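# Loosen a barless bench vise to free a steel plate

## Task

A steel plate sits clamped in a bench vise whose tommy bar is gone. Open the vise far enough that its jaws stop gripping the plate, while the plate stays upright in the vise. The bench also holds a drift punch, a combination spanner and a pull hook, which may be used as tools.

## Robot and tools

Robot: two six-joint arms, left_arm (base near y = +0.49 m) and right_arm (base near y = -0.42 m), each ending in a five-finger hand. right_arm has a right hand and left_arm a mirrored left hand. Cameras: cam_head_left, cam_head_right, cam_high, cam_low, cam_left_wrist, cam_right_wrist (all 672x504).

Frames. Scene frame: origin at table-top height midway between the arms, +x out over the table, +y toward left_arm, +z up. Fixed cameras and the table use it. Every hand pose, velocity, target and offset uses that arm's own base frame (nearly aligned with the scene frame, bases turned about 1.5 degrees). The hand point sits 0.05 m in front of the palm and 0.15 m out from the wrist flange; its +z runs along straight fingers, +y out of the palm, +x across the palm away from the thumb (toward the thumb on the left hand). Fingertips reach 0.06-0.07 m past it. A wrist bracket on the little-finger side can strike things, and with fingers level the wrist can hang below the hand point and touch the table first.

The row. Every motion argument is one row of 28 numbers in [-1, 1] covering both arms, even if only one moves: left_arm dx, dy, dz, rx, ry, rz; left hand little, ring, middle, index, thumb_bend, thumb_turn, force_limit, speed; then the same 14 for right_arm. dx..rz are an offset, not a pose: they are measured from that arm's current Hand target (shown in the last result), along its base axes, with 1.0 = 0.6 m or 180 degrees; rx, ry, rz form one rotation vector about the Hand target's position. All zeros re-requests the Hand target. Finger and thumb numbers are absolute targets: -1 open/straight (thumb_turn -1 beside the palm), +1 curled/fully bent (thumb_turn +1 opposite the fingers). force_limit maps -1..+1 to about 0..10 N fingertip force (15 N for the two thumb motors); speed reaches full at +0.48 and above. There is no 'unchanged' value for a hand: repeat its last executed eight numbers, or at scene start its hand_measured plus hand_force_limit and hand_speed. A grip of roughly 0.035-0.065 m objects needs the thumb turned fully in; handles down to about 0.025 m also hold. For gentle grips close at speed -0.94 or lower.

Tools.
- execute_actions(actions, cameras): actions is a list of actions; each action is a list of up to 15 rows, one per 1/30 s step, the last row held to fill 15 steps. Every row in an action counts from the Hand target at that action's start. Images return only for an empty actions list or if cameras names them (["all"] for every camera).
- move(target, speed, blend, stop_force, zero, blocking, cameras): target is one 28-number row or a list of up to 15 rows, each an offset from the same starting Hand targets. speed in m/s, 0.002-3.6 (default 0.25), turns up to twice that in rad/s; one value or one per target. blend in m rounds corners of a list. stop_force in N, 3-120, one value for both arms: an arm's path ends when push against its motion exceeds it; it is unreliable while the hand rotates, and should be omitted when pulling away from something already pressed. zero (only with stop_force) re-zeros before the move. blocking=false returns early and cannot combine with stop_force. Paths are straight, all end together, max 10 s, and do not avoid obstacles or the other arm; keep paths away from an arm's own base.
- wait(seconds 0-10, cameras); stop(cameras) brakes a running move.
- zoom_image(camera, region [x0, y0, x1, y1] pixels, at most 504x504) enlarges the latest image.
- show_instructions shows reference pages; zero_wrist_force(arm) zeros that wrist sensor.
- finished_scene(scene) ends the scene for good.

Results. Per arm: end_effector_position (m) and quat_wxyz in its base frame, velocities, Hand target (the clipped last commanded pose that next offsets start from), joint positions and torques, Wrist force and Wrist torque in the hand's axes (plus the peak since last shown), and hand_measured, hand_stopped_by (moving, target, force, stalled, fault) and hand_load_n per motor in row order. A lost grip shows as hand_load_n near 0. move adds a 'move:' line: done, off_target, moving, held or fault, and which limits acted (paced = pose clipped, held = step withheld). Readings may be off by a few cm. Orientation commands are clipped to 32 degrees from the measured orientation each step, so large turns need several steps.

Cautions. Each arm is stiff: commanding past a firm contact, or fast contact, can cause a fault stop (arm frozen 10 s) from contact torque (wrist joints 25.4 N m, others 136 N m) or outside force near 150 N. Heat from holding loads, stretching out or pushing unreachably gives MOTOR HOT at 70 °C and a braking stop at 85 °C. Avoid arm-to-arm contact and closing one hand on the other's fingers. Do not drop, fling or slam parts, overload fingers, strike the vise hard, or let anything leave the table. Loose objects may get occasional small nudges. The plate must end upright and free in the open jaws, stable without the robot.

Each tool is called after "Emit:" as a command line: name --argument value for each argument, lists and objects as JSON in quotes; but a table of rows of numbers goes row by row, as --pt "numbers of a row", without its own name.

Reference images:

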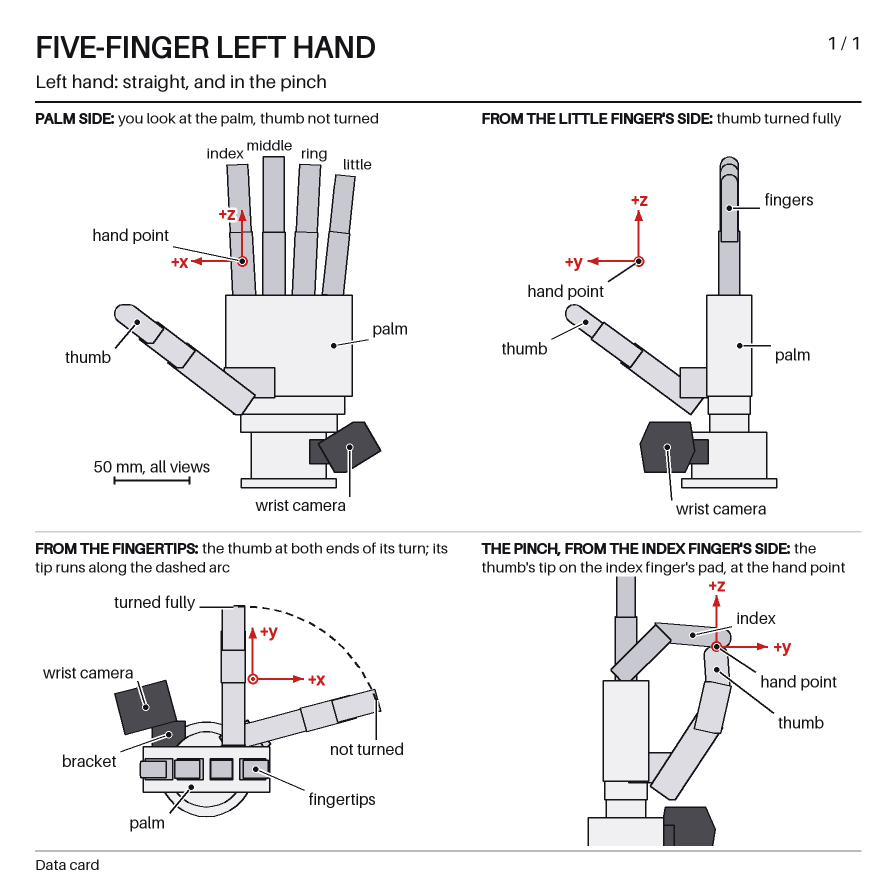

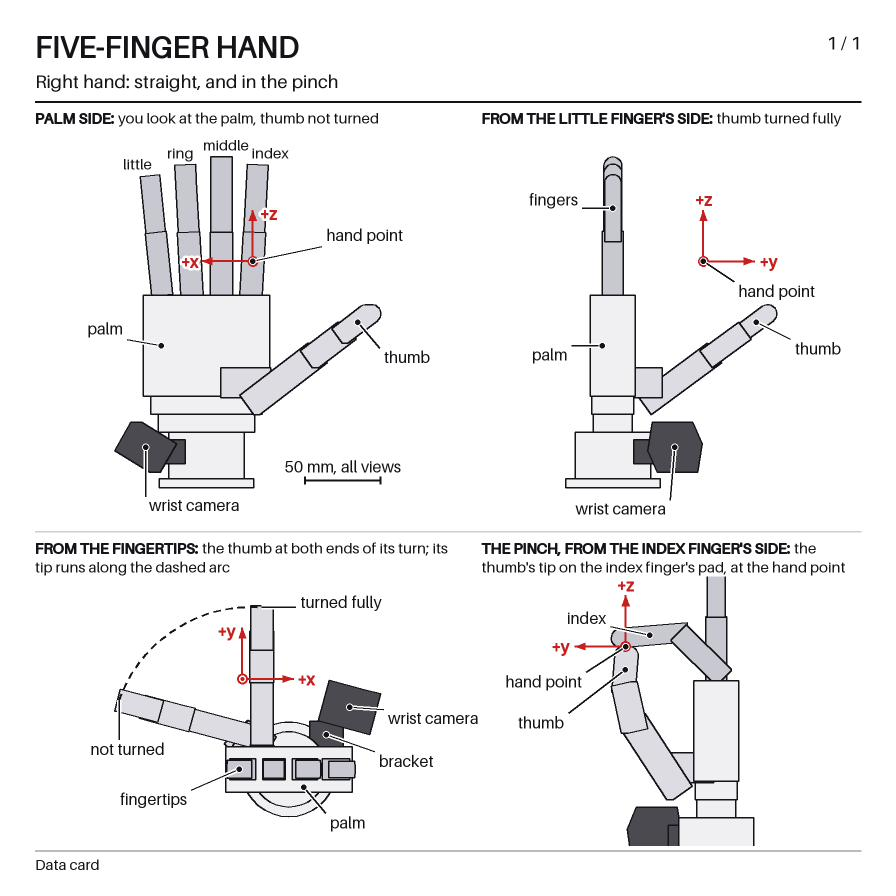

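## Session

Emit:
execute_actions --actions '[]'

Scene clock: 0.00 s.
left_arm: end_effector_position=(+0.3594, +0.1351, +0.1079) hand_measured=(-1.000, -1.000, -1.000, -1.000, -1.000, -1.000) hand_load_n=(+0.0, +0.0, +0.0, +0.0, +0.0, +0.0) hand_stopped_by=(target, target, target, target, target, target) hand_force_limit=0.00 hand_speed=-0.80 end_effector_quat_wxyz=(+0.023, +0.687, -0.726, +0.018) | right_arm: end_effector_position=(+0.1868, +0.5755, +0.1016) hand_measured=(-1.000, -1.000, -1.000, -1.000, -1.000, -1.000) hand_load_n=(+0.0, +0.0, +0.0, +0.0, +0.0, +0.0) hand_stopped_by=(target, target, target, target, target, target) hand_force_limit=0.00 hand_speed=-0.80 end_effector_quat_wxyz=(+0.612, -0.531, +0.571, -0.131)
Joint positions: left_arm=[3.832 -2.048 -1.596 2.029 -1.532 3.888] | right_arm=[1.2 -1.247 2.052 -0.531 2.215 -2.365]
Joint velocities: within noise
Joint torques (N m): no reading
Wrist force (N): no reading
Wrist torque (N m): no reading
Wrist force, peak (N): no reading
Hand target: left_arm +0.3594, +0.1351, +0.1079; +0.023, +0.687, -0.726, +0.018 | right_arm +0.1868, +0.5755, +0.1016; +0.612, -0.531, +0.571, -0.131

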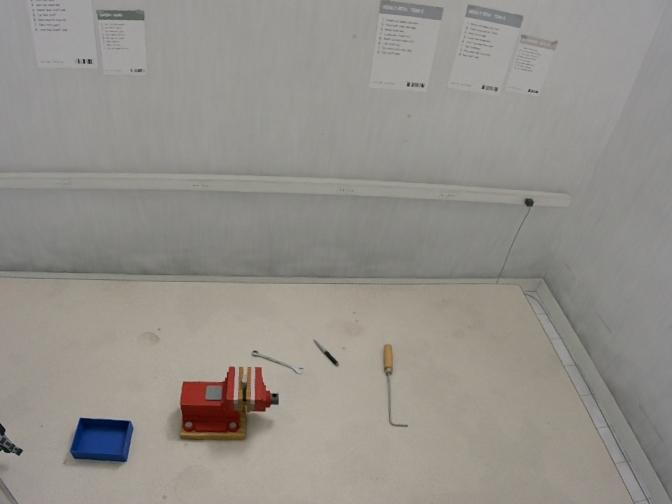

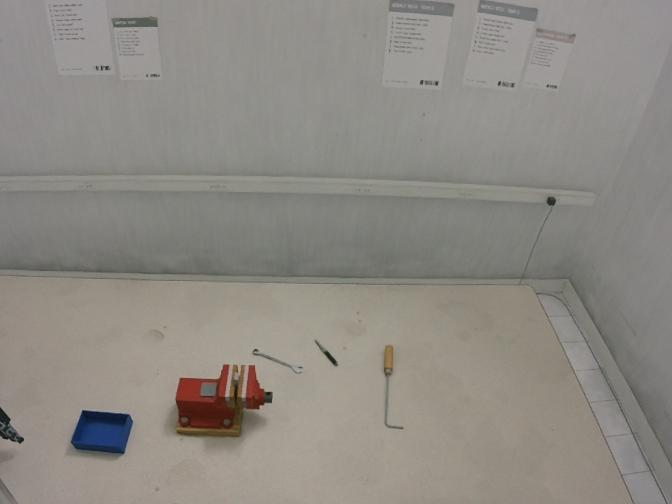

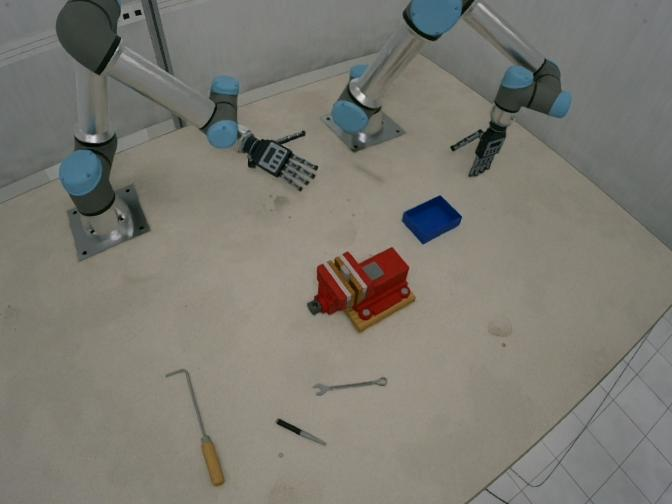

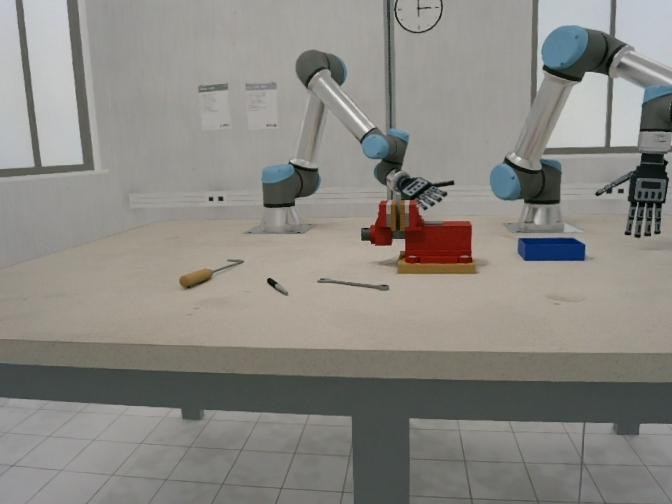

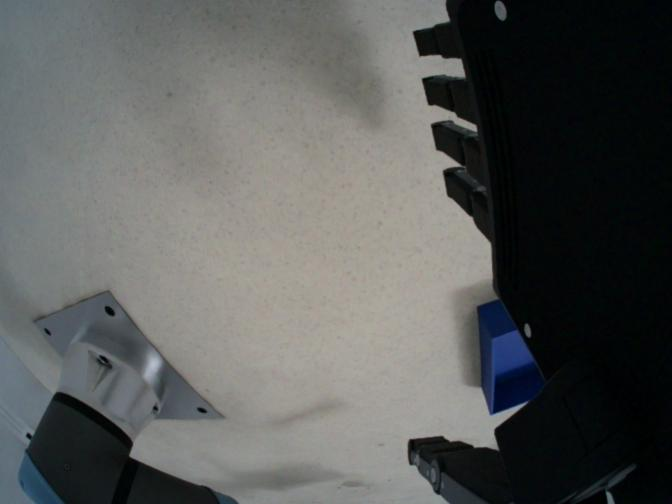

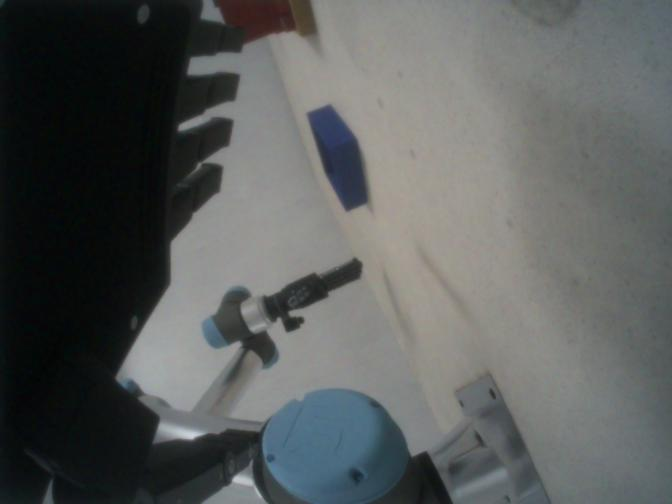

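Emit:
zoom_image --camera "cam_high" --region '[280, 220, 440, 340]'

Emit:
zoom_image --camera "cam_head_left" --region '[160, 340, 320, 460]'

Emit:
zoom_image --camera "cam_low" --region '[340, 180, 500, 300]'

Emit:
zoom_image --camera "cam_high" --region '[140, 350, 400, 500]'

Scaled by 3.150 from the camera's 672x504 image, which has a finer 960x720 frame.

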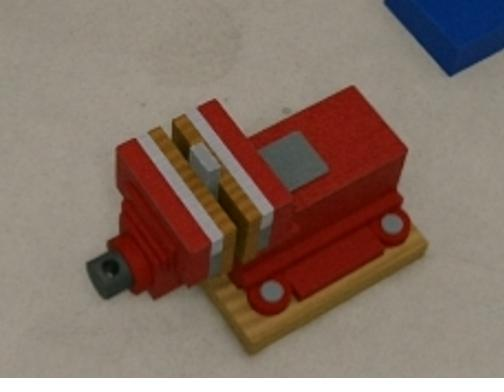

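Scaled by 3.150 from the camera's 672x504 image, which has a finer 960x720 frame.

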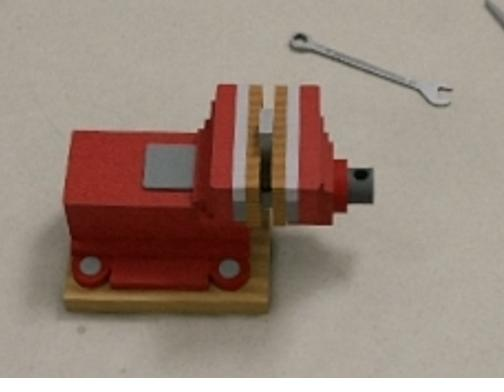

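Scaled by 3.150 from the camera's 672x504 image, which has a finer 960x720 frame.

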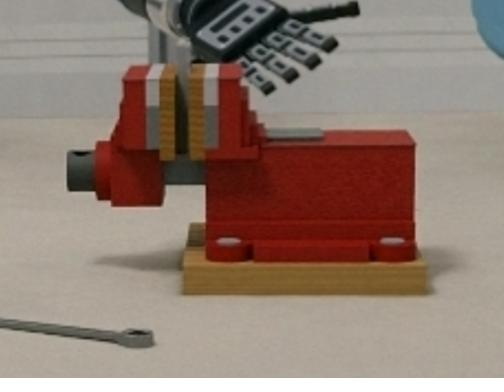

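Scaled by 1.938 from the camera's 672x504 image, which has a finer 960x720 frame.

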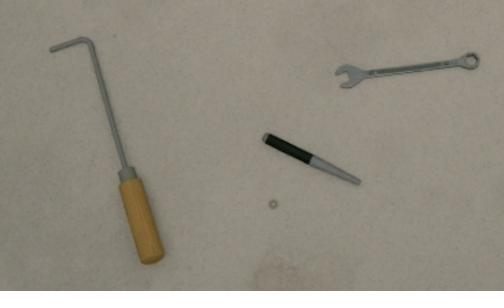

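Emit:
move --pt "0 0 0 0 0 0 -1 -1 -1 -1 -1 -1 0 -0.8 0.1 0 0.364 0 0 0 -1 -1 -1 -1 -1 -1 0 -0.8" --pt "0 0 0 0 0 0 -1 -1 -1 -1 -1 -1 0 -0.8 0.6235 -0.3925 0.364 0.0911 0.457 -0.389 -1 -1 -1 -1 -1 -1 0 -0.8" --blend '[0.05,0]' --speed 0.35 --cameras '["all"]'

Scene clock: 23.57 s.
left_arm: end_effector_position=(+0.3594, +0.1351, +0.1079) hand_measured=(-1.000, -1.000, -1.000, -1.000, -1.000, -1.000) hand_load_n=(+0.0, +0.0, +0.0, +0.0, +0.0, -0.5) hand_stopped_by=(target, target, target, target, target, target) hand_force_limit=0.00 hand_speed=-0.80 end_effector_quat_wxyz=(+0.023, +0.687, -0.726, +0.018) | right_arm: end_effector_position=(+0.5609, +0.3400, +0.3200) hand_measured=(-1.000, -1.000, -1.000, -1.000, -1.000, -1.000) hand_load_n=(+0.0, +0.0, -0.5, +0.0, +0.0, +0.0) hand_stopped_by=(target, target, target, target, target, target) hand_force_limit=0.00 hand_speed=-0.80 end_effector_quat_wxyz=(+0.000, -0.015, +1.000, +0.000)
Joint positions: left_arm=[3.832 -2.048 -1.596 2.029 -1.532 3.888] | right_arm=[0.259 -0.749 0.442 1.877 1.571 -1.342]
Joint torques (N m): left_arm=[-0.29 38.5 14.97 -2.51 -0.01 0.28] | right_arm=[-4.11 -42.05 -26.51 3.72 -1.57 -1.81]
Wrist force (N): left_arm=[0.2 0.0 0.4] | right_arm=[-0.7 0.3 1.4]
Wrist torque (N m): left_arm=[-0.02 -0.01 0.00] | right_arm=[-0.10 -0.08 -0.10]
Wrist force, peak (N): left_arm=[0.5 0.3 0.0] | right_arm=[1.1 2.4 -0.1]
Hand target: left_arm +0.3594, +0.1351, +0.1079; +0.023, +0.687, -0.726, +0.018 | right_arm +0.5609, +0.3400, +0.3200; +0.000, -0.015, +1.000, +0.000
Off the commanded pose: left_arm 0.000 m, 0 deg | right_arm 0.000 m, 0 deg.
move: done

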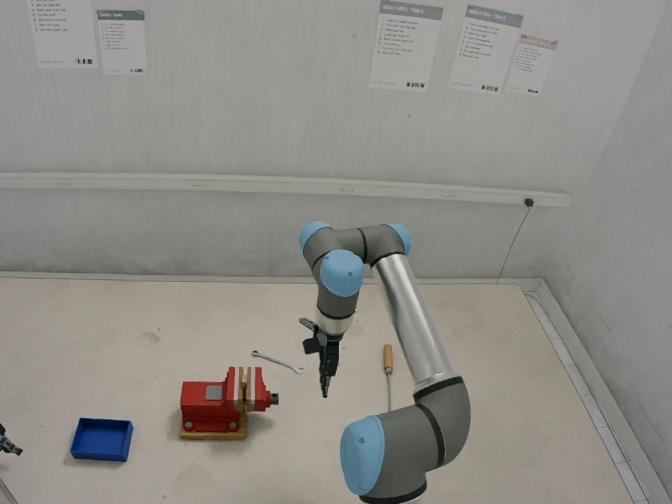

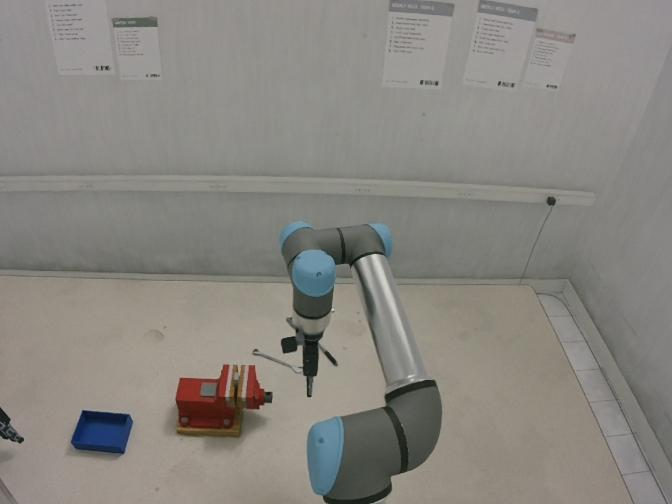

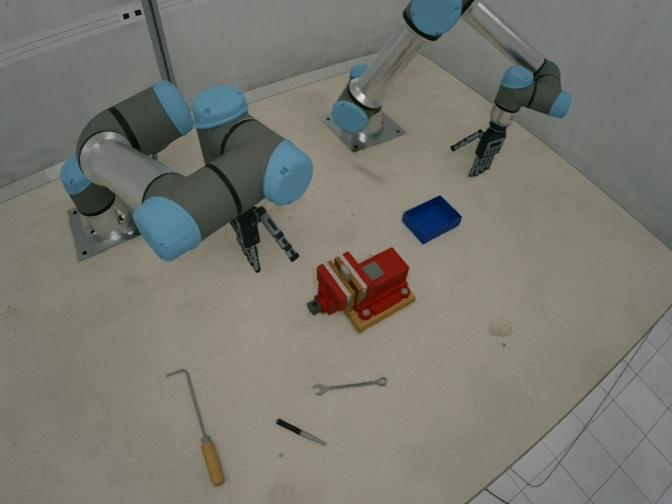

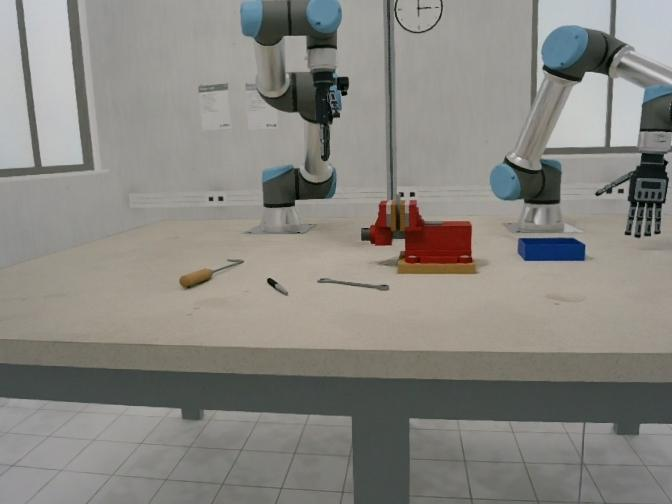

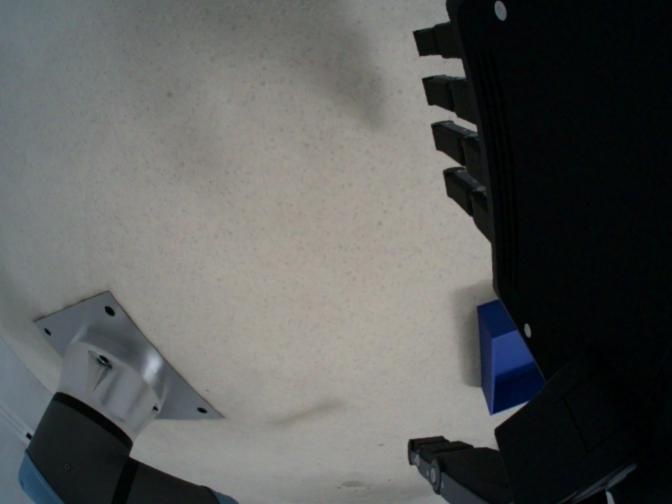

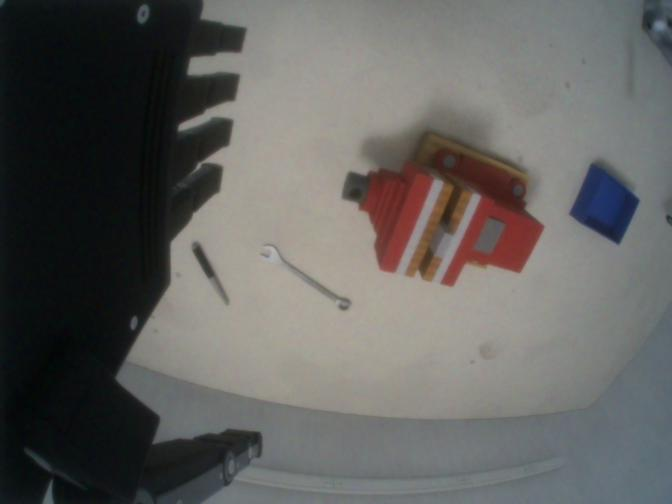

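Emit:
zoom_image --camera "cam_right_wrist" --region '[320, 120, 560, 300]'

Emit:
zoom_image --camera "cam_right_wrist" --region '[150, 160, 390, 340]'

Scaled by 2.100 from the camera's 672x504 image, which has a finer 960x720 frame.

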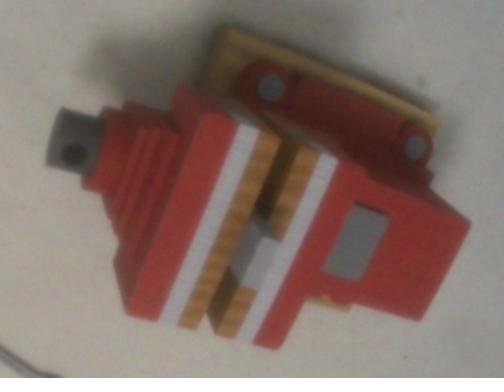

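Scaled by 2.100 from the camera's 672x504 image, which has a finer 960x720 frame.

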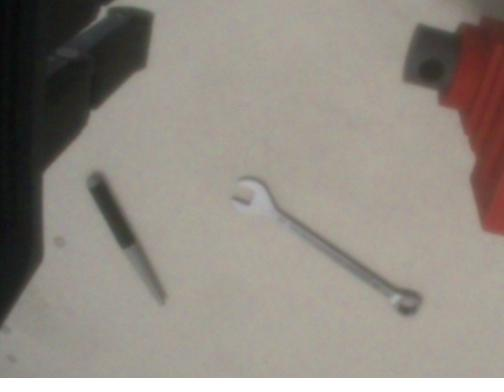

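Emit:
move --target '[0,0,0,0,0,0,-1,-1,-1,-1,-1,-1,0,-0.8,-0.1,-0.033,-0.25,0,0,0,-1,-1,-1,-1,-1,-1,0,-0.8]' --speed 0.3 --cameras '["cam_right_wrist","cam_high","cam_low"]'

Emit:
zoom_image --camera "cam_right_wrist" --region '[300, 100, 500, 250]'

Scene clock: 29.40 s.
left_arm: end_effector_position=(+0.3594, +0.1351, +0.1079) hand_measured=(-1.000, -1.000, -1.000, -1.000, -1.000, -1.000) hand_load_n=(+0.5, +0.0, +0.0, +0.5, -0.5, +0.0) hand_stopped_by=(target, target, target, target, target, target) hand_force_limit=0.00 hand_speed=-0.80 end_effector_quat_wxyz=(+0.023, +0.687, -0.726, +0.018) | right_arm: end_effector_position=(+0.5010, +0.3202, +0.1701) hand_measured=(-1.000, -1.000, -1.000, -1.000, -1.000, -1.000) hand_load_n=(+0.0, +0.0, +0.0, +0.0, +0.0, +0.0) hand_stopped_by=(target, target, target, target, target, target) hand_force_limit=0.00 hand_speed=-0.80 end_effector_quat_wxyz=(+0.000, -0.015, +1.000, +0.000) end_effector_velocity=(+0.000, +0.001, -0.002) end_effector_angular_velocity=(+0.001, -0.001, +0.002)
Joint positions: left_arm=[3.832 -2.048 -1.596 2.029 -1.532 3.888] | right_arm=[0.252 -0.97 1.209 1.332 1.57 -1.349]
Joint velocities: left_arm=[within noise] | right_arm=[0.001 0 0.004 -0.006 -0.001 -0.001]
Joint torques (N m): left_arm=[-0.18 38.91 14.83 -2.55 -0.09 0.27] | right_arm=[0.73 -35.14 -8.53 0.36 0.48 0.09]
Wrist force (N): left_arm=[0.0 0.2 0.3] | right_arm=[-0.5 0.3 1.6]
Wrist torque (N m): left_arm=[0.01 0.01 -0.01] | right_arm=[-0.10 -0.11 -0.09]
Wrist force, peak (N): left_arm=[0.3 -0.1 0.5] | right_arm=[0.3 0.0 3.7]
Hand target: left_arm +0.3594, +0.1351, +0.1079; +0.023, +0.687, -0.726, +0.018 | right_arm +0.5009, +0.3202, +0.1700; +0.000, -0.015, +1.000, +0.000
Off the commanded pose: left_arm 0.000 m, 0 deg | right_arm 0.000 m, 0 deg.
move: done
Images, in order (width x height): cam_high 672x504, cam_low 672x504, cam_right_wrist 672x504.

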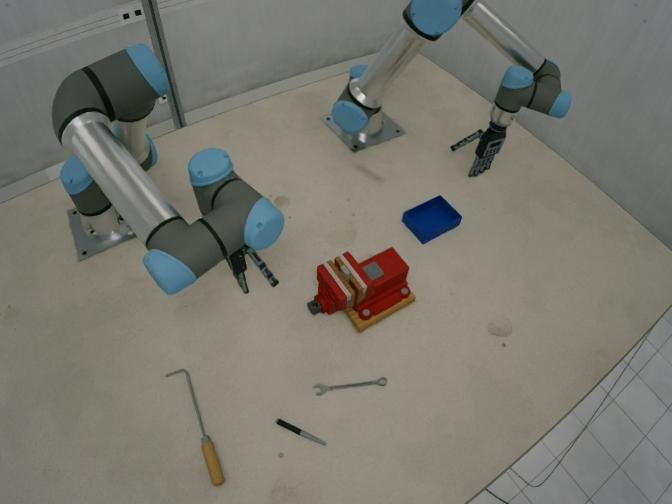

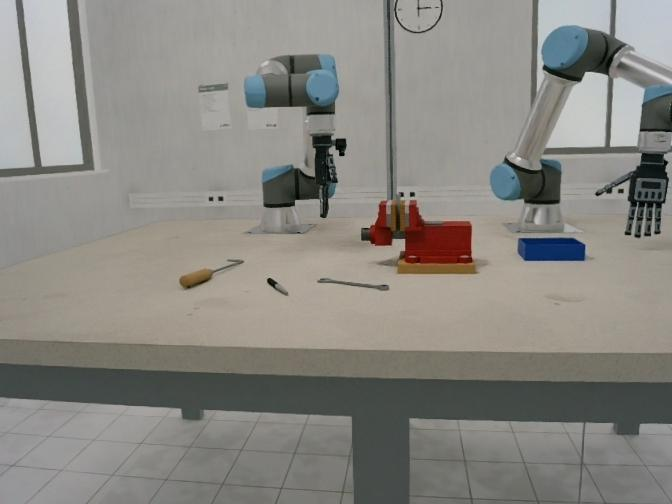

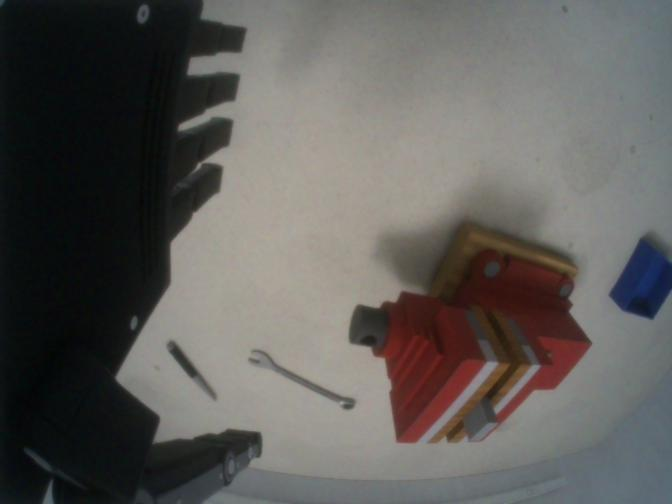

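Scaled by 2.520 from the camera's 672x504 image, which has a finer 960x720 frame.

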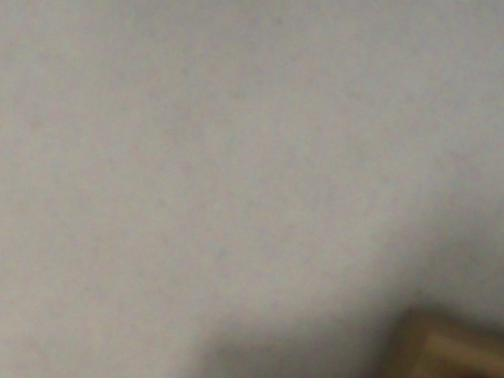

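Emit:
zoom_image --camera "cam_right_wrist" --region '[320, 280, 440, 370]'

Emit:
zoom_image --camera "cam_high" --region '[150, 260, 350, 410]'

Scaled by 4.200 from the camera's 672x504 image, which has a finer 960x720 frame.

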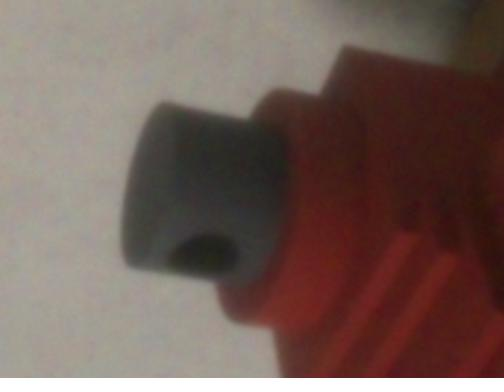

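Scaled by 2.520 from the camera's 672x504 image, which has a finer 960x720 frame.

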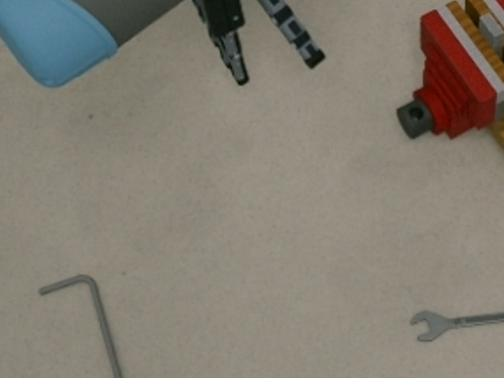

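Emit:
move --target '[0,0,0,0,0,0,-1,-1,-1,-1,-1,-1,0,-0.8,0.25,-0.12,-0.04,0,0,0,-1,-1,-1,-1,-1,-1,0,-0.8]' --speed 0.3 --cameras '["cam_right_wrist","cam_high"]'

Scene clock: 31.57 s.
left_arm: end_effector_position=(+0.3594, +0.1351, +0.1079) hand_measured=(-1.000, -1.000, -1.000, -1.000, -1.000, -1.000) hand_load_n=(+0.0, +0.0, +0.0, -0.5, +0.0, +0.0) hand_stopped_by=(target, target, target, target, target, target) hand_force_limit=0.00 hand_speed=-0.80 end_effector_quat_wxyz=(+0.023, +0.687, -0.726, +0.018) | right_arm: end_effector_position=(+0.6509, +0.2482, +0.1460) hand_measured=(-1.000, -1.000, -1.000, -1.000, -1.000, -1.000) hand_load_n=(+0.0, +0.0, +0.0, +0.0, +0.0, +0.0) hand_stopped_by=(target, target, target, target, target, target) hand_force_limit=0.00 hand_speed=-0.80 end_effector_quat_wxyz=(+0.000, -0.015, +1.000, +0.000)
Joint positions: left_arm=[3.832 -2.048 -1.596 2.029 -1.532 3.888] | right_arm=[0.086 -0.63 0.673 1.528 1.571 -1.515]
Joint torques (N m): left_arm=[-0.59 39.35 13.86 -2.61 0.07 0.45] | right_arm=[-4.1 -45.58 -31.02 2.15 1.01 1.67]
Wrist force (N): left_arm=[0.1 -0.1 0.2] | right_arm=[-0.6 0.2 1.5]
Wrist torque (N m): left_arm=[-0.03 -0.01 0.00] | right_arm=[-0.10 -0.10 -0.19]
Wrist force, peak (N): left_arm=[0.0 -0.3 0.3] | right_arm=[-2.4 -1.3 1.9]
Hand target: left_arm +0.3594, +0.1351, +0.1079; +0.023, +0.687, -0.726, +0.018 | right_arm +0.6509, +0.2482, +0.1460; +0.000, -0.015, +1.000, +0.000
Off the commanded pose: left_arm 0.000 m, 0 deg | right_arm 0.000 m, 0 deg.
move: done
Images, in order (width x height): cam_high 672x504, cam_right_wrist 672x504.

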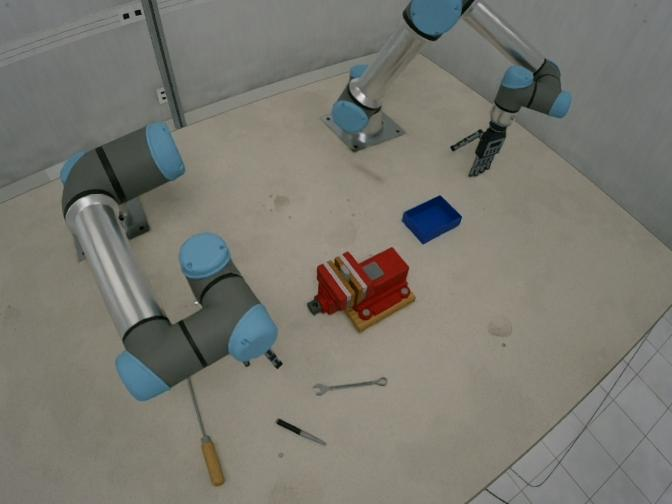

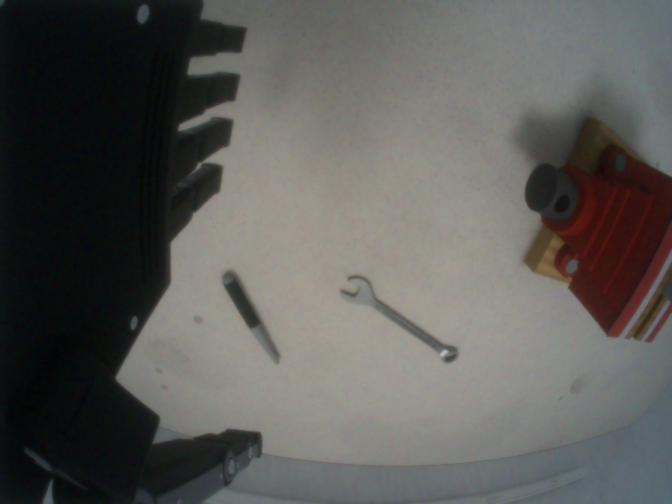

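Emit:
zoom_image --camera "cam_right_wrist" --region '[500, 140, 620, 230]'

Emit:
zoom_image --camera "cam_right_wrist" --region '[180, 250, 340, 370]'

Scaled by 4.200 from the camera's 672x504 image, which has a finer 960x720 frame.

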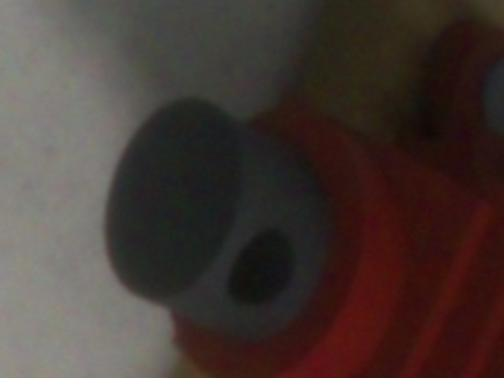

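Scaled by 3.150 from the camera's 672x504 image, which has a finer 960x720 frame.

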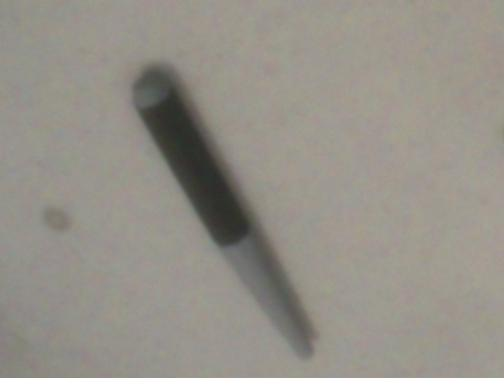

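Emit:
move --target '[0,0,0,0,0,0,-1,-1,-1,-1,-1,-1,0,-0.8,0.06,-0.32,0.0,0,0,0,-1,-1,-1,-1,-1,-1,0,-0.8]' --speed 0.3 --cameras '["cam_right_wrist","cam_high","cam_head_left"]'

Scene clock: 41.93 s.
left_arm: end_effector_position=(+0.3594, +0.1351, +0.1079) hand_measured=(-1.000, -1.000, -1.000, -1.000, -1.000, -1.000) hand_load_n=(+0.0, +0.0, +0.0, +0.0, +0.0, +0.0) hand_stopped_by=(target, target, target, target, target, target) hand_force_limit=0.00 hand_speed=-0.80 end_effector_quat_wxyz=(+0.023, +0.687, -0.726, +0.018) | right_arm: end_effector_position=(+0.6869, +0.0563, +0.1460) hand_measured=(-1.000, -1.000, -1.000, -1.000, -1.000, -1.000) hand_load_n=(+0.0, +0.0, +0.0, +0.0, +0.0, +0.0) hand_stopped_by=(target, target, target, target, target, target) hand_force_limit=0.00 hand_speed=-0.80 end_effector_quat_wxyz=(+0.000, -0.015, +1.000, +0.000)
Joint positions: left_arm=[3.832 -2.048 -1.596 2.029 -1.532 3.888] | right_arm=[-0.211 -0.596 0.608 1.559 1.57 -1.812]
Joint torques (N m): left_arm=[-0.41 38.67 14.77 -2.65 0.11 0.24] | right_arm=[-6.82 -57.5 -11.15 0.2 -0.21 0.13]
Wrist force (N): left_arm=[0.2 0.1 0.2] | right_arm=[-0.6 0.0 1.6]
Wrist torque (N m): left_arm=[0.00 -0.02 0.00] | right_arm=[-0.15 -0.10 -0.20]
Wrist force, peak (N): left_arm=[0.3 0.1 0.5] | right_arm=[-0.4 2.7 1.6]
Hand target: left_arm +0.3594, +0.1351, +0.1079; +0.023, +0.687, -0.726, +0.018 | right_arm +0.6869, +0.0562, +0.1460; +0.000, -0.015, +1.000, +0.000
Off the commanded pose: left_arm 0.000 m, 0 deg | right_arm 0.000 m, 0 deg.
move: done
Images, in order (width x height): cam_head_left 672x504, cam_high 672x504, cam_right_wrist 672x504.

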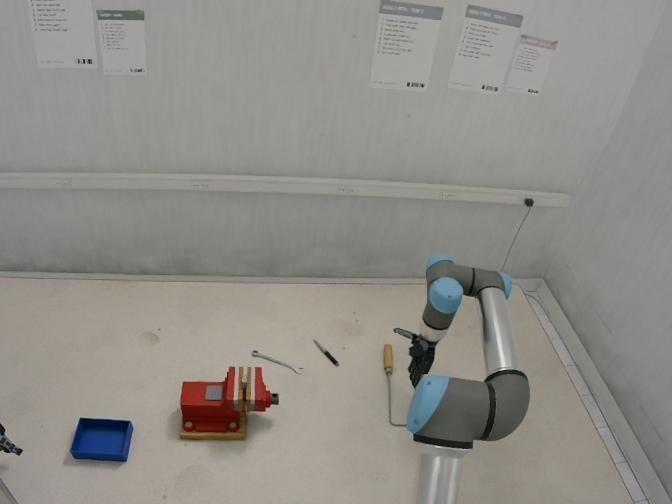

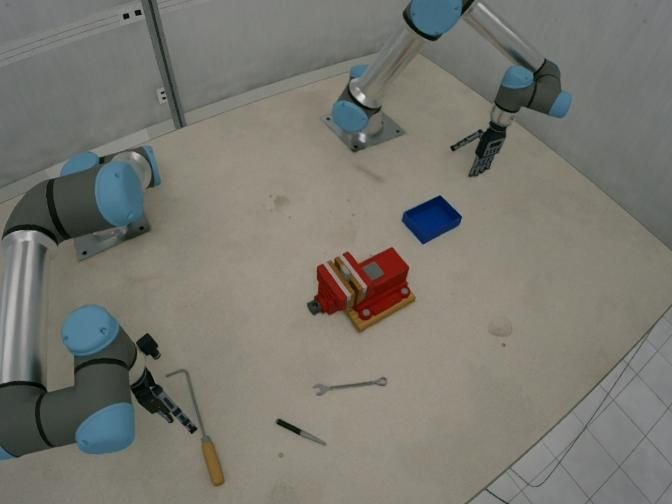

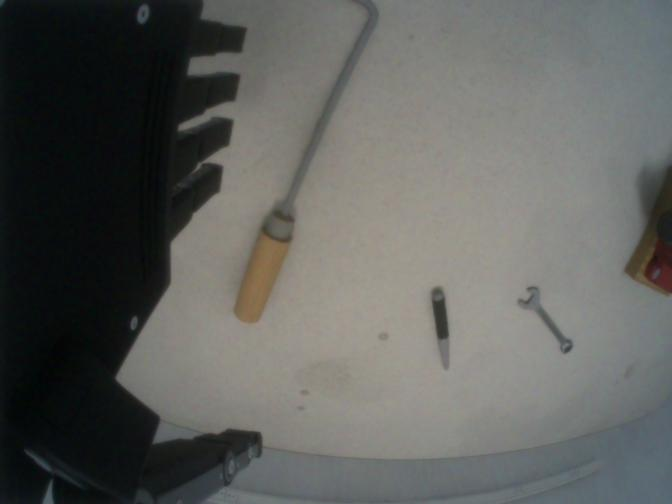

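Emit:
zoom_image --camera "cam_right_wrist" --region '[220, 180, 340, 330]'

Emit:
zoom_image --camera "cam_right_wrist" --region '[300, 0, 420, 90]'

Scaled by 3.360 from the camera's 672x504 image, which has a finer 960x720 frame.

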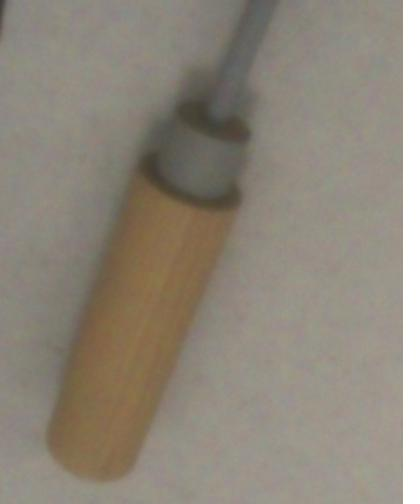

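Scaled by 4.200 from the camera's 672x504 image, which has a finer 960x720 frame.

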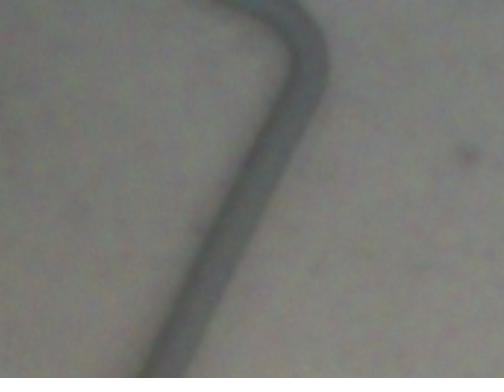

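Emit:
move --target '[0,0,0,0,0,0,-1,-1,-1,-1,-1,-1,0,-0.8,-0.262,0.0,0.373,0.1067,-0.0294,0,-1,-1,-1,-1,-1,-1,0,-0.8]' --speed 0.4

Scene clock: 49.20 s.
left_arm: end_effector_position=(+0.3594, +0.1351, +0.1079) hand_measured=(-1.000, -1.000, -1.000, -1.000, -1.000, -1.000) hand_load_n=(+0.0, +0.0, +0.0, +0.0, +0.0, +0.0) hand_stopped_by=(target, target, target, target, target, target) hand_force_limit=0.00 hand_speed=-0.80 end_effector_quat_wxyz=(+0.023, +0.687, -0.726, +0.018) | right_arm: end_effector_position=(+0.5298, +0.0561, +0.3697) hand_measured=(-1.000, -1.000, -1.000, -1.000, -1.000, -1.000) hand_load_n=(+0.0, +0.0, +0.0, +0.0, +0.0, +0.0) hand_stopped_by=(target, target, target, target, target, target) hand_force_limit=0.00 hand_speed=-0.80 end_effector_quat_wxyz=(+0.048, -0.015, +0.985, +0.166)
Joint positions: left_arm=[3.832 -2.048 -1.596 2.029 -1.532 3.888] | right_arm=[-0.45 -1.144 1.077 1.703 1.229 -2.062]
Joint torques (N m): left_arm=[-0.56 38.93 14.54 -2.74 -0.06 0.13] | right_arm=[-2.6 -42.5 -27.58 3.75 -1.41 0.87]
Wrist force (N): left_arm=[0.2 -0.1 0.2] | right_arm=[-0.9 0.0 1.8]
Wrist torque (N m): left_arm=[-0.02 -0.02 0.01] | right_arm=[-0.20 -0.07 -0.27]
Wrist force, peak (N): left_arm=[0.2 0.3 0.5] | right_arm=[-2.1 0.0 3.2]
Hand target: left_arm +0.3594, +0.1351, +0.1079; +0.023, +0.687, -0.726, +0.018 | right_arm +0.5297, +0.0562, +0.3698; +0.049, -0.015, +0.985, +0.166
Off the commanded pose: left_arm 0.000 m, 0 deg | right_arm 0.000 m, 0 deg.
move: done

Emit:
move --pt "0 0 0 0 0 0 -1 -1 -1 -1 -1 -1 0 -0.8 0.0777 0.1608 0.277 0.2252 -0.1085 0 -1 -1 -1 -1 -1 -1 0 -0.8" --pt "0 0 0 0 0 0 -1 -1 -1 -1 -1 -1 0 -0.8 0.0475 0.0982 0.5995 0.4505 -0.2171 0 -1 -1 -1 -1 -1 -1 0 -0.8" --pt "0 0 0 0 0 0 -1 -1 -1 -1 -1 -1 0 -0.8 -0.0728 -0.1515 0.7783 0.6757 -0.3256 0 -1 -1 -1 -1 -1 -1 0 -0.8" --pt "0 0 0 0 0 0 -1 -1 -1 -1 -1 -1 0 -0.8 -0.1537 -0.3195 0.7713 0.8008 -0.3859 0 -1 -1 -1 -1 -1 -1 0 -0.8" --speed 0.4 --blend '[0.04,0.04,0.04,0]'

Scene clock: 57.80 s.
left_arm: end_effector_position=(+0.3594, +0.1351, +0.1079) hand_measured=(-1.000, -1.000, -1.000, -1.000, -1.000, -1.000) hand_load_n=(+0.0, +0.0, +0.0, +0.0, +0.0, +0.0) hand_stopped_by=(target, target, target, target, target, target) hand_force_limit=0.00 hand_speed=-0.80 end_effector_quat_wxyz=(+0.023, +0.687, -0.726, +0.018) | right_arm: end_effector_position=(+0.4375, -0.1354, +0.8326) hand_measured=(-1.000, -1.000, -1.000, -1.000, -1.000, -1.000) hand_load_n=(+0.0, +0.0, +0.0, +0.0, +0.0, +0.0) hand_stopped_by=(target, target, target, target, target, target) hand_force_limit=0.00 hand_speed=-0.80 end_effector_quat_wxyz=(+0.443, -0.031, +0.003, +0.896) end_effector_velocity=(+0.000, -0.001, +0.000) end_effector_angular_velocity=(+0.004, -0.002, +0.001)
Joint positions: left_arm=[3.832 -2.048 -1.596 2.029 -1.532 3.888] | right_arm=[-0.448 -1.14 1.038 1.611 -1.564 -2.04]
Joint velocities: left_arm=[within noise] | right_arm=[0 0 0 0 -0.005 0.001]
Joint torques (N m): left_arm=[-0.33 38.8 14.5 -2.72 0 0.25] | right_arm=[-8.83 -28.48 -6.59 0.4 -2.19 2.48]
Wrist force (N): left_arm=[0.1 0.0 0.2] | right_arm=[-1.5 -0.8 -1.8]
Wrist torque (N m): left_arm=[0.00 -0.01 0.00] | right_arm=[-0.22 0.59 -0.21]
Wrist force, peak (N): left_arm=[0.2 -0.1 0.6] | right_arm=[-0.9 -2.9 -0.2]
Hand target: left_arm +0.3594, +0.1351, +0.1079; +0.023, +0.687, -0.726, +0.018 | right_arm +0.4375, -0.1355, +0.8326; +0.443, -0.031, +0.003, +0.896
Off the commanded pose: left_arm 0.000 m, 0 deg | right_arm 0.000 m, 0 deg.
move: done

Emit:
move --pt "0 0 0 0 0 0 -1 -1 -1 -1 -1 -1 0 -0.8 0.3162 -0.1523 0.0133 0.1085 0.2252 0 -1 -1 -1 -1 -1 -1 0 -0.8" --pt "0 0 0 0 0 0 -1 -1 -1 -1 -1 -1 0 -0.8 0.5483 -0.2642 -0.2253 0.2171 0.4505 0 -1 -1 -1 -1 -1 -1 0 -0.8" --pt "0 0 0 0 0 0 -1 -1 -1 -1 -1 -1 0 -0.8 0.5603 -0.27 -0.5763 0.3256 0.6757 0 -1 -1 -1 -1 -1 -1 0 -0.8" --pt "0 0 0 0 0 0 -1 -1 -1 -1 -1 -1 0 -0.8 0.408 -0.1965 -0.7943 0.41 0.8508 0 -1 -1 -1 -1 -1 -1 0 -0.8" --speed 0.4 --blend '[0.04,0.04,0.04,0]'

Scene clock: 63.57 s.
left_arm: end_effector_position=(+0.3594, +0.1351, +0.1079) hand_measured=(-1.000, -1.000, -1.000, -1.000, -1.000, -1.000) hand_load_n=(+0.0, +0.0, +0.0, +0.0, +0.0, -0.5) hand_stopped_by=(target, target, target, target, target, target) hand_force_limit=0.00 hand_speed=-0.80 end_effector_quat_wxyz=(+0.023, +0.687, -0.726, +0.018) | right_arm: end_effector_position=(+0.6824, -0.2534, +0.3561) hand_measured=(-1.000, -1.000, -1.000, -1.000, -1.000, -1.000) hand_load_n=(+0.0, +0.0, -0.5, +0.5, +0.0, +0.0) hand_stopped_by=(target, target, target, target, target, target) hand_force_limit=0.00 hand_speed=-0.80 end_effector_quat_wxyz=(+0.049, +0.993, +0.010, +0.107)
Joint positions: left_arm=[3.832 -2.048 -1.596 2.029 -1.532 3.888] | right_arm=[-0.448 -1.137 1.065 4.549 -1.565 -2.038]
Joint torques (N m): left_arm=[-0.02 40 14.4 -2.85 0.08 0.19] | right_arm=[-3.61 -47.15 -21.27 -0.99 1.71 2.69]
Wrist force (N): left_arm=[0.0 -0.1 0.1] | right_arm=[-1.0 0.1 1.4]
Wrist torque (N m): left_arm=[-0.02 0.01 0.00] | right_arm=[-0.13 0.01 -0.21]
Wrist force, peak (N): left_arm=[0.5 -0.1 0.5] | right_arm=[-1.8 0.3 2.3]
Hand target: left_arm +0.3594, +0.1351, +0.1079; +0.023, +0.687, -0.726, +0.018 | right_arm +0.6823, -0.2534, +0.3560; +0.049, +0.993, +0.010, +0.107
Off the commanded pose: left_arm 0.000 m, 0 deg | right_arm 0.000 m, 0 deg.
move: done

Emit:
move --pt "0 0 0 0 0 0 -1 -1 -1 -1 -1 -1 0 -0.8 0.133 0.25 -0.083 0 0 -0.5 -0.5 -0.5 -0.5 -0.5 -1 1 -0.2 0" --pt "0 0 0 0 0 0 -1 -1 -1 -1 -1 -1 0 -0.8 0.2495 0.4622 -0.3433 -0.0844 0.386 0.9068 -0.5 -0.5 -0.5 -0.5 -1 1 -0.2 0" --speed 0.4 --blend '[0.04,0]' --cameras '["cam_right_wrist","cam_high","cam_head_left","cam_low"]'

Scene clock: 70.73 s.
left_arm: end_effector_position=(+0.3594, +0.1351, +0.1079) hand_measured=(-1.000, -1.000, -1.000, -1.000, -1.000, -1.000) hand_load_n=(+0.0, +0.0, +0.0, +0.0, +0.0, +0.0) hand_stopped_by=(target, target, target, target, target, target) hand_force_limit=0.00 hand_speed=-0.80 end_effector_quat_wxyz=(+0.023, +0.687, -0.726, +0.018) | right_arm: end_effector_position=(+0.8320, +0.0240, +0.1501) hand_measured=(-0.500, -0.500, -0.500, -0.500, -1.000, +1.000) hand_load_n=(+0.0, +0.0, +0.0, +0.0, +0.0, +0.0) hand_stopped_by=(target, target, target, target, target, target) hand_force_limit=-0.20 hand_speed=0.00 end_effector_quat_wxyz=(-0.016, +0.045, +0.939, -0.341) end_effector_velocity=(+0.001, +0.000, +0.000) end_effector_angular_velocity=(+0.000, -0.005, -0.003)
Joint positions: left_arm=[3.832 -2.048 -1.596 2.029 -1.532 3.888] | right_arm=[0.009 -0.701 0.822 4.679 -2.264 1.708]
Joint velocities: left_arm=[within noise] | right_arm=[0 0.001 0 -0.003 0 0.005]
Joint torques (N m): left_arm=[-0.47 39.78 14.13 -2.83 -0.04 0.36] | right_arm=[-7.51 -58.94 -11.38 -3.39 0.58 2.63]
Wrist force (N): left_arm=[0.1 -0.2 0.2] | right_arm=[-0.2 0.3 0.0]
Wrist torque (N m): left_arm=[-0.05 0.00 0.01] | right_arm=[0.07 -0.06 0.02]
Wrist force, peak (N): left_arm=[0.4 0.0 0.4] | right_arm=[-1.4 1.3 1.3]
Hand target: left_arm +0.3594, +0.1351, +0.1079; +0.023, +0.687, -0.726, +0.018 | right_arm +0.8320, +0.0239, +0.1500; -0.016, +0.045, +0.939, -0.341
Off the commanded pose: left_arm 0.000 m, 0 deg | right_arm 0.000 m, 0 deg.
elbow stopped short (right arm): the move would have taken joint 3 (elbow) straighter than the controller allows.
move: done
Images, in order (width x height): cam_head_left 672x504, cam_high 672x504, cam_low 672x504, cam_right_wrist 672x504.

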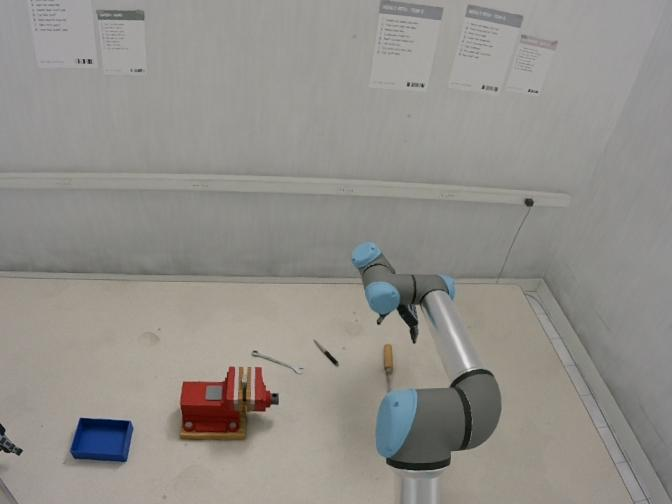

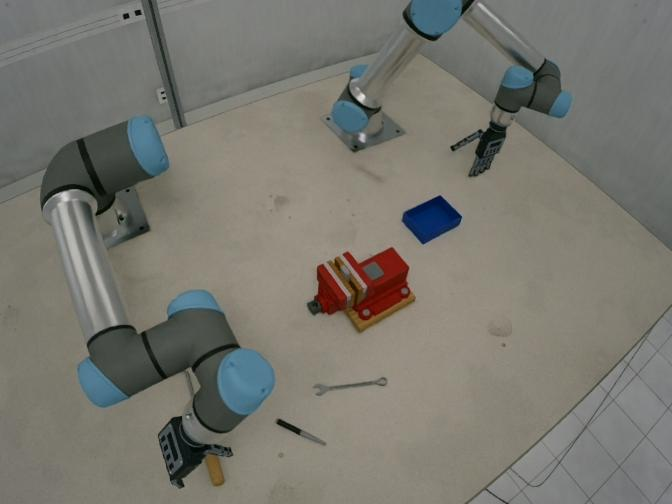

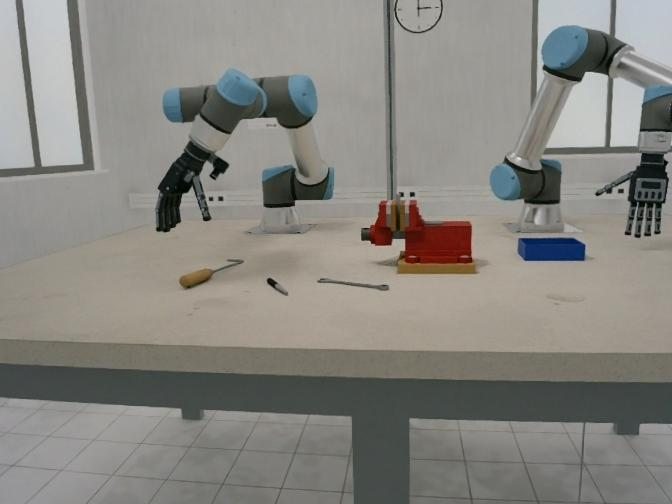

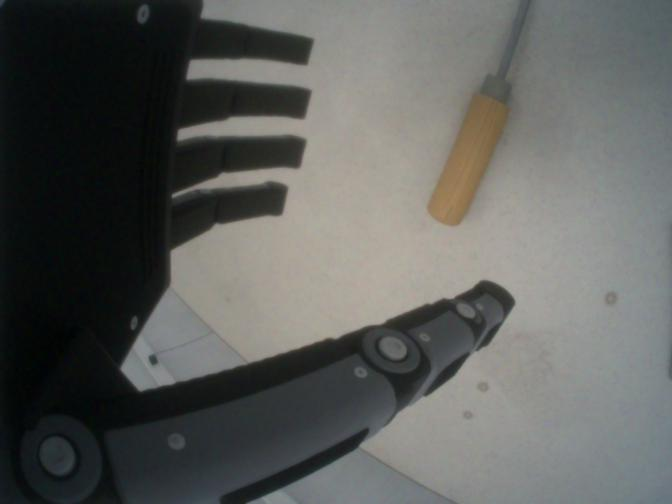

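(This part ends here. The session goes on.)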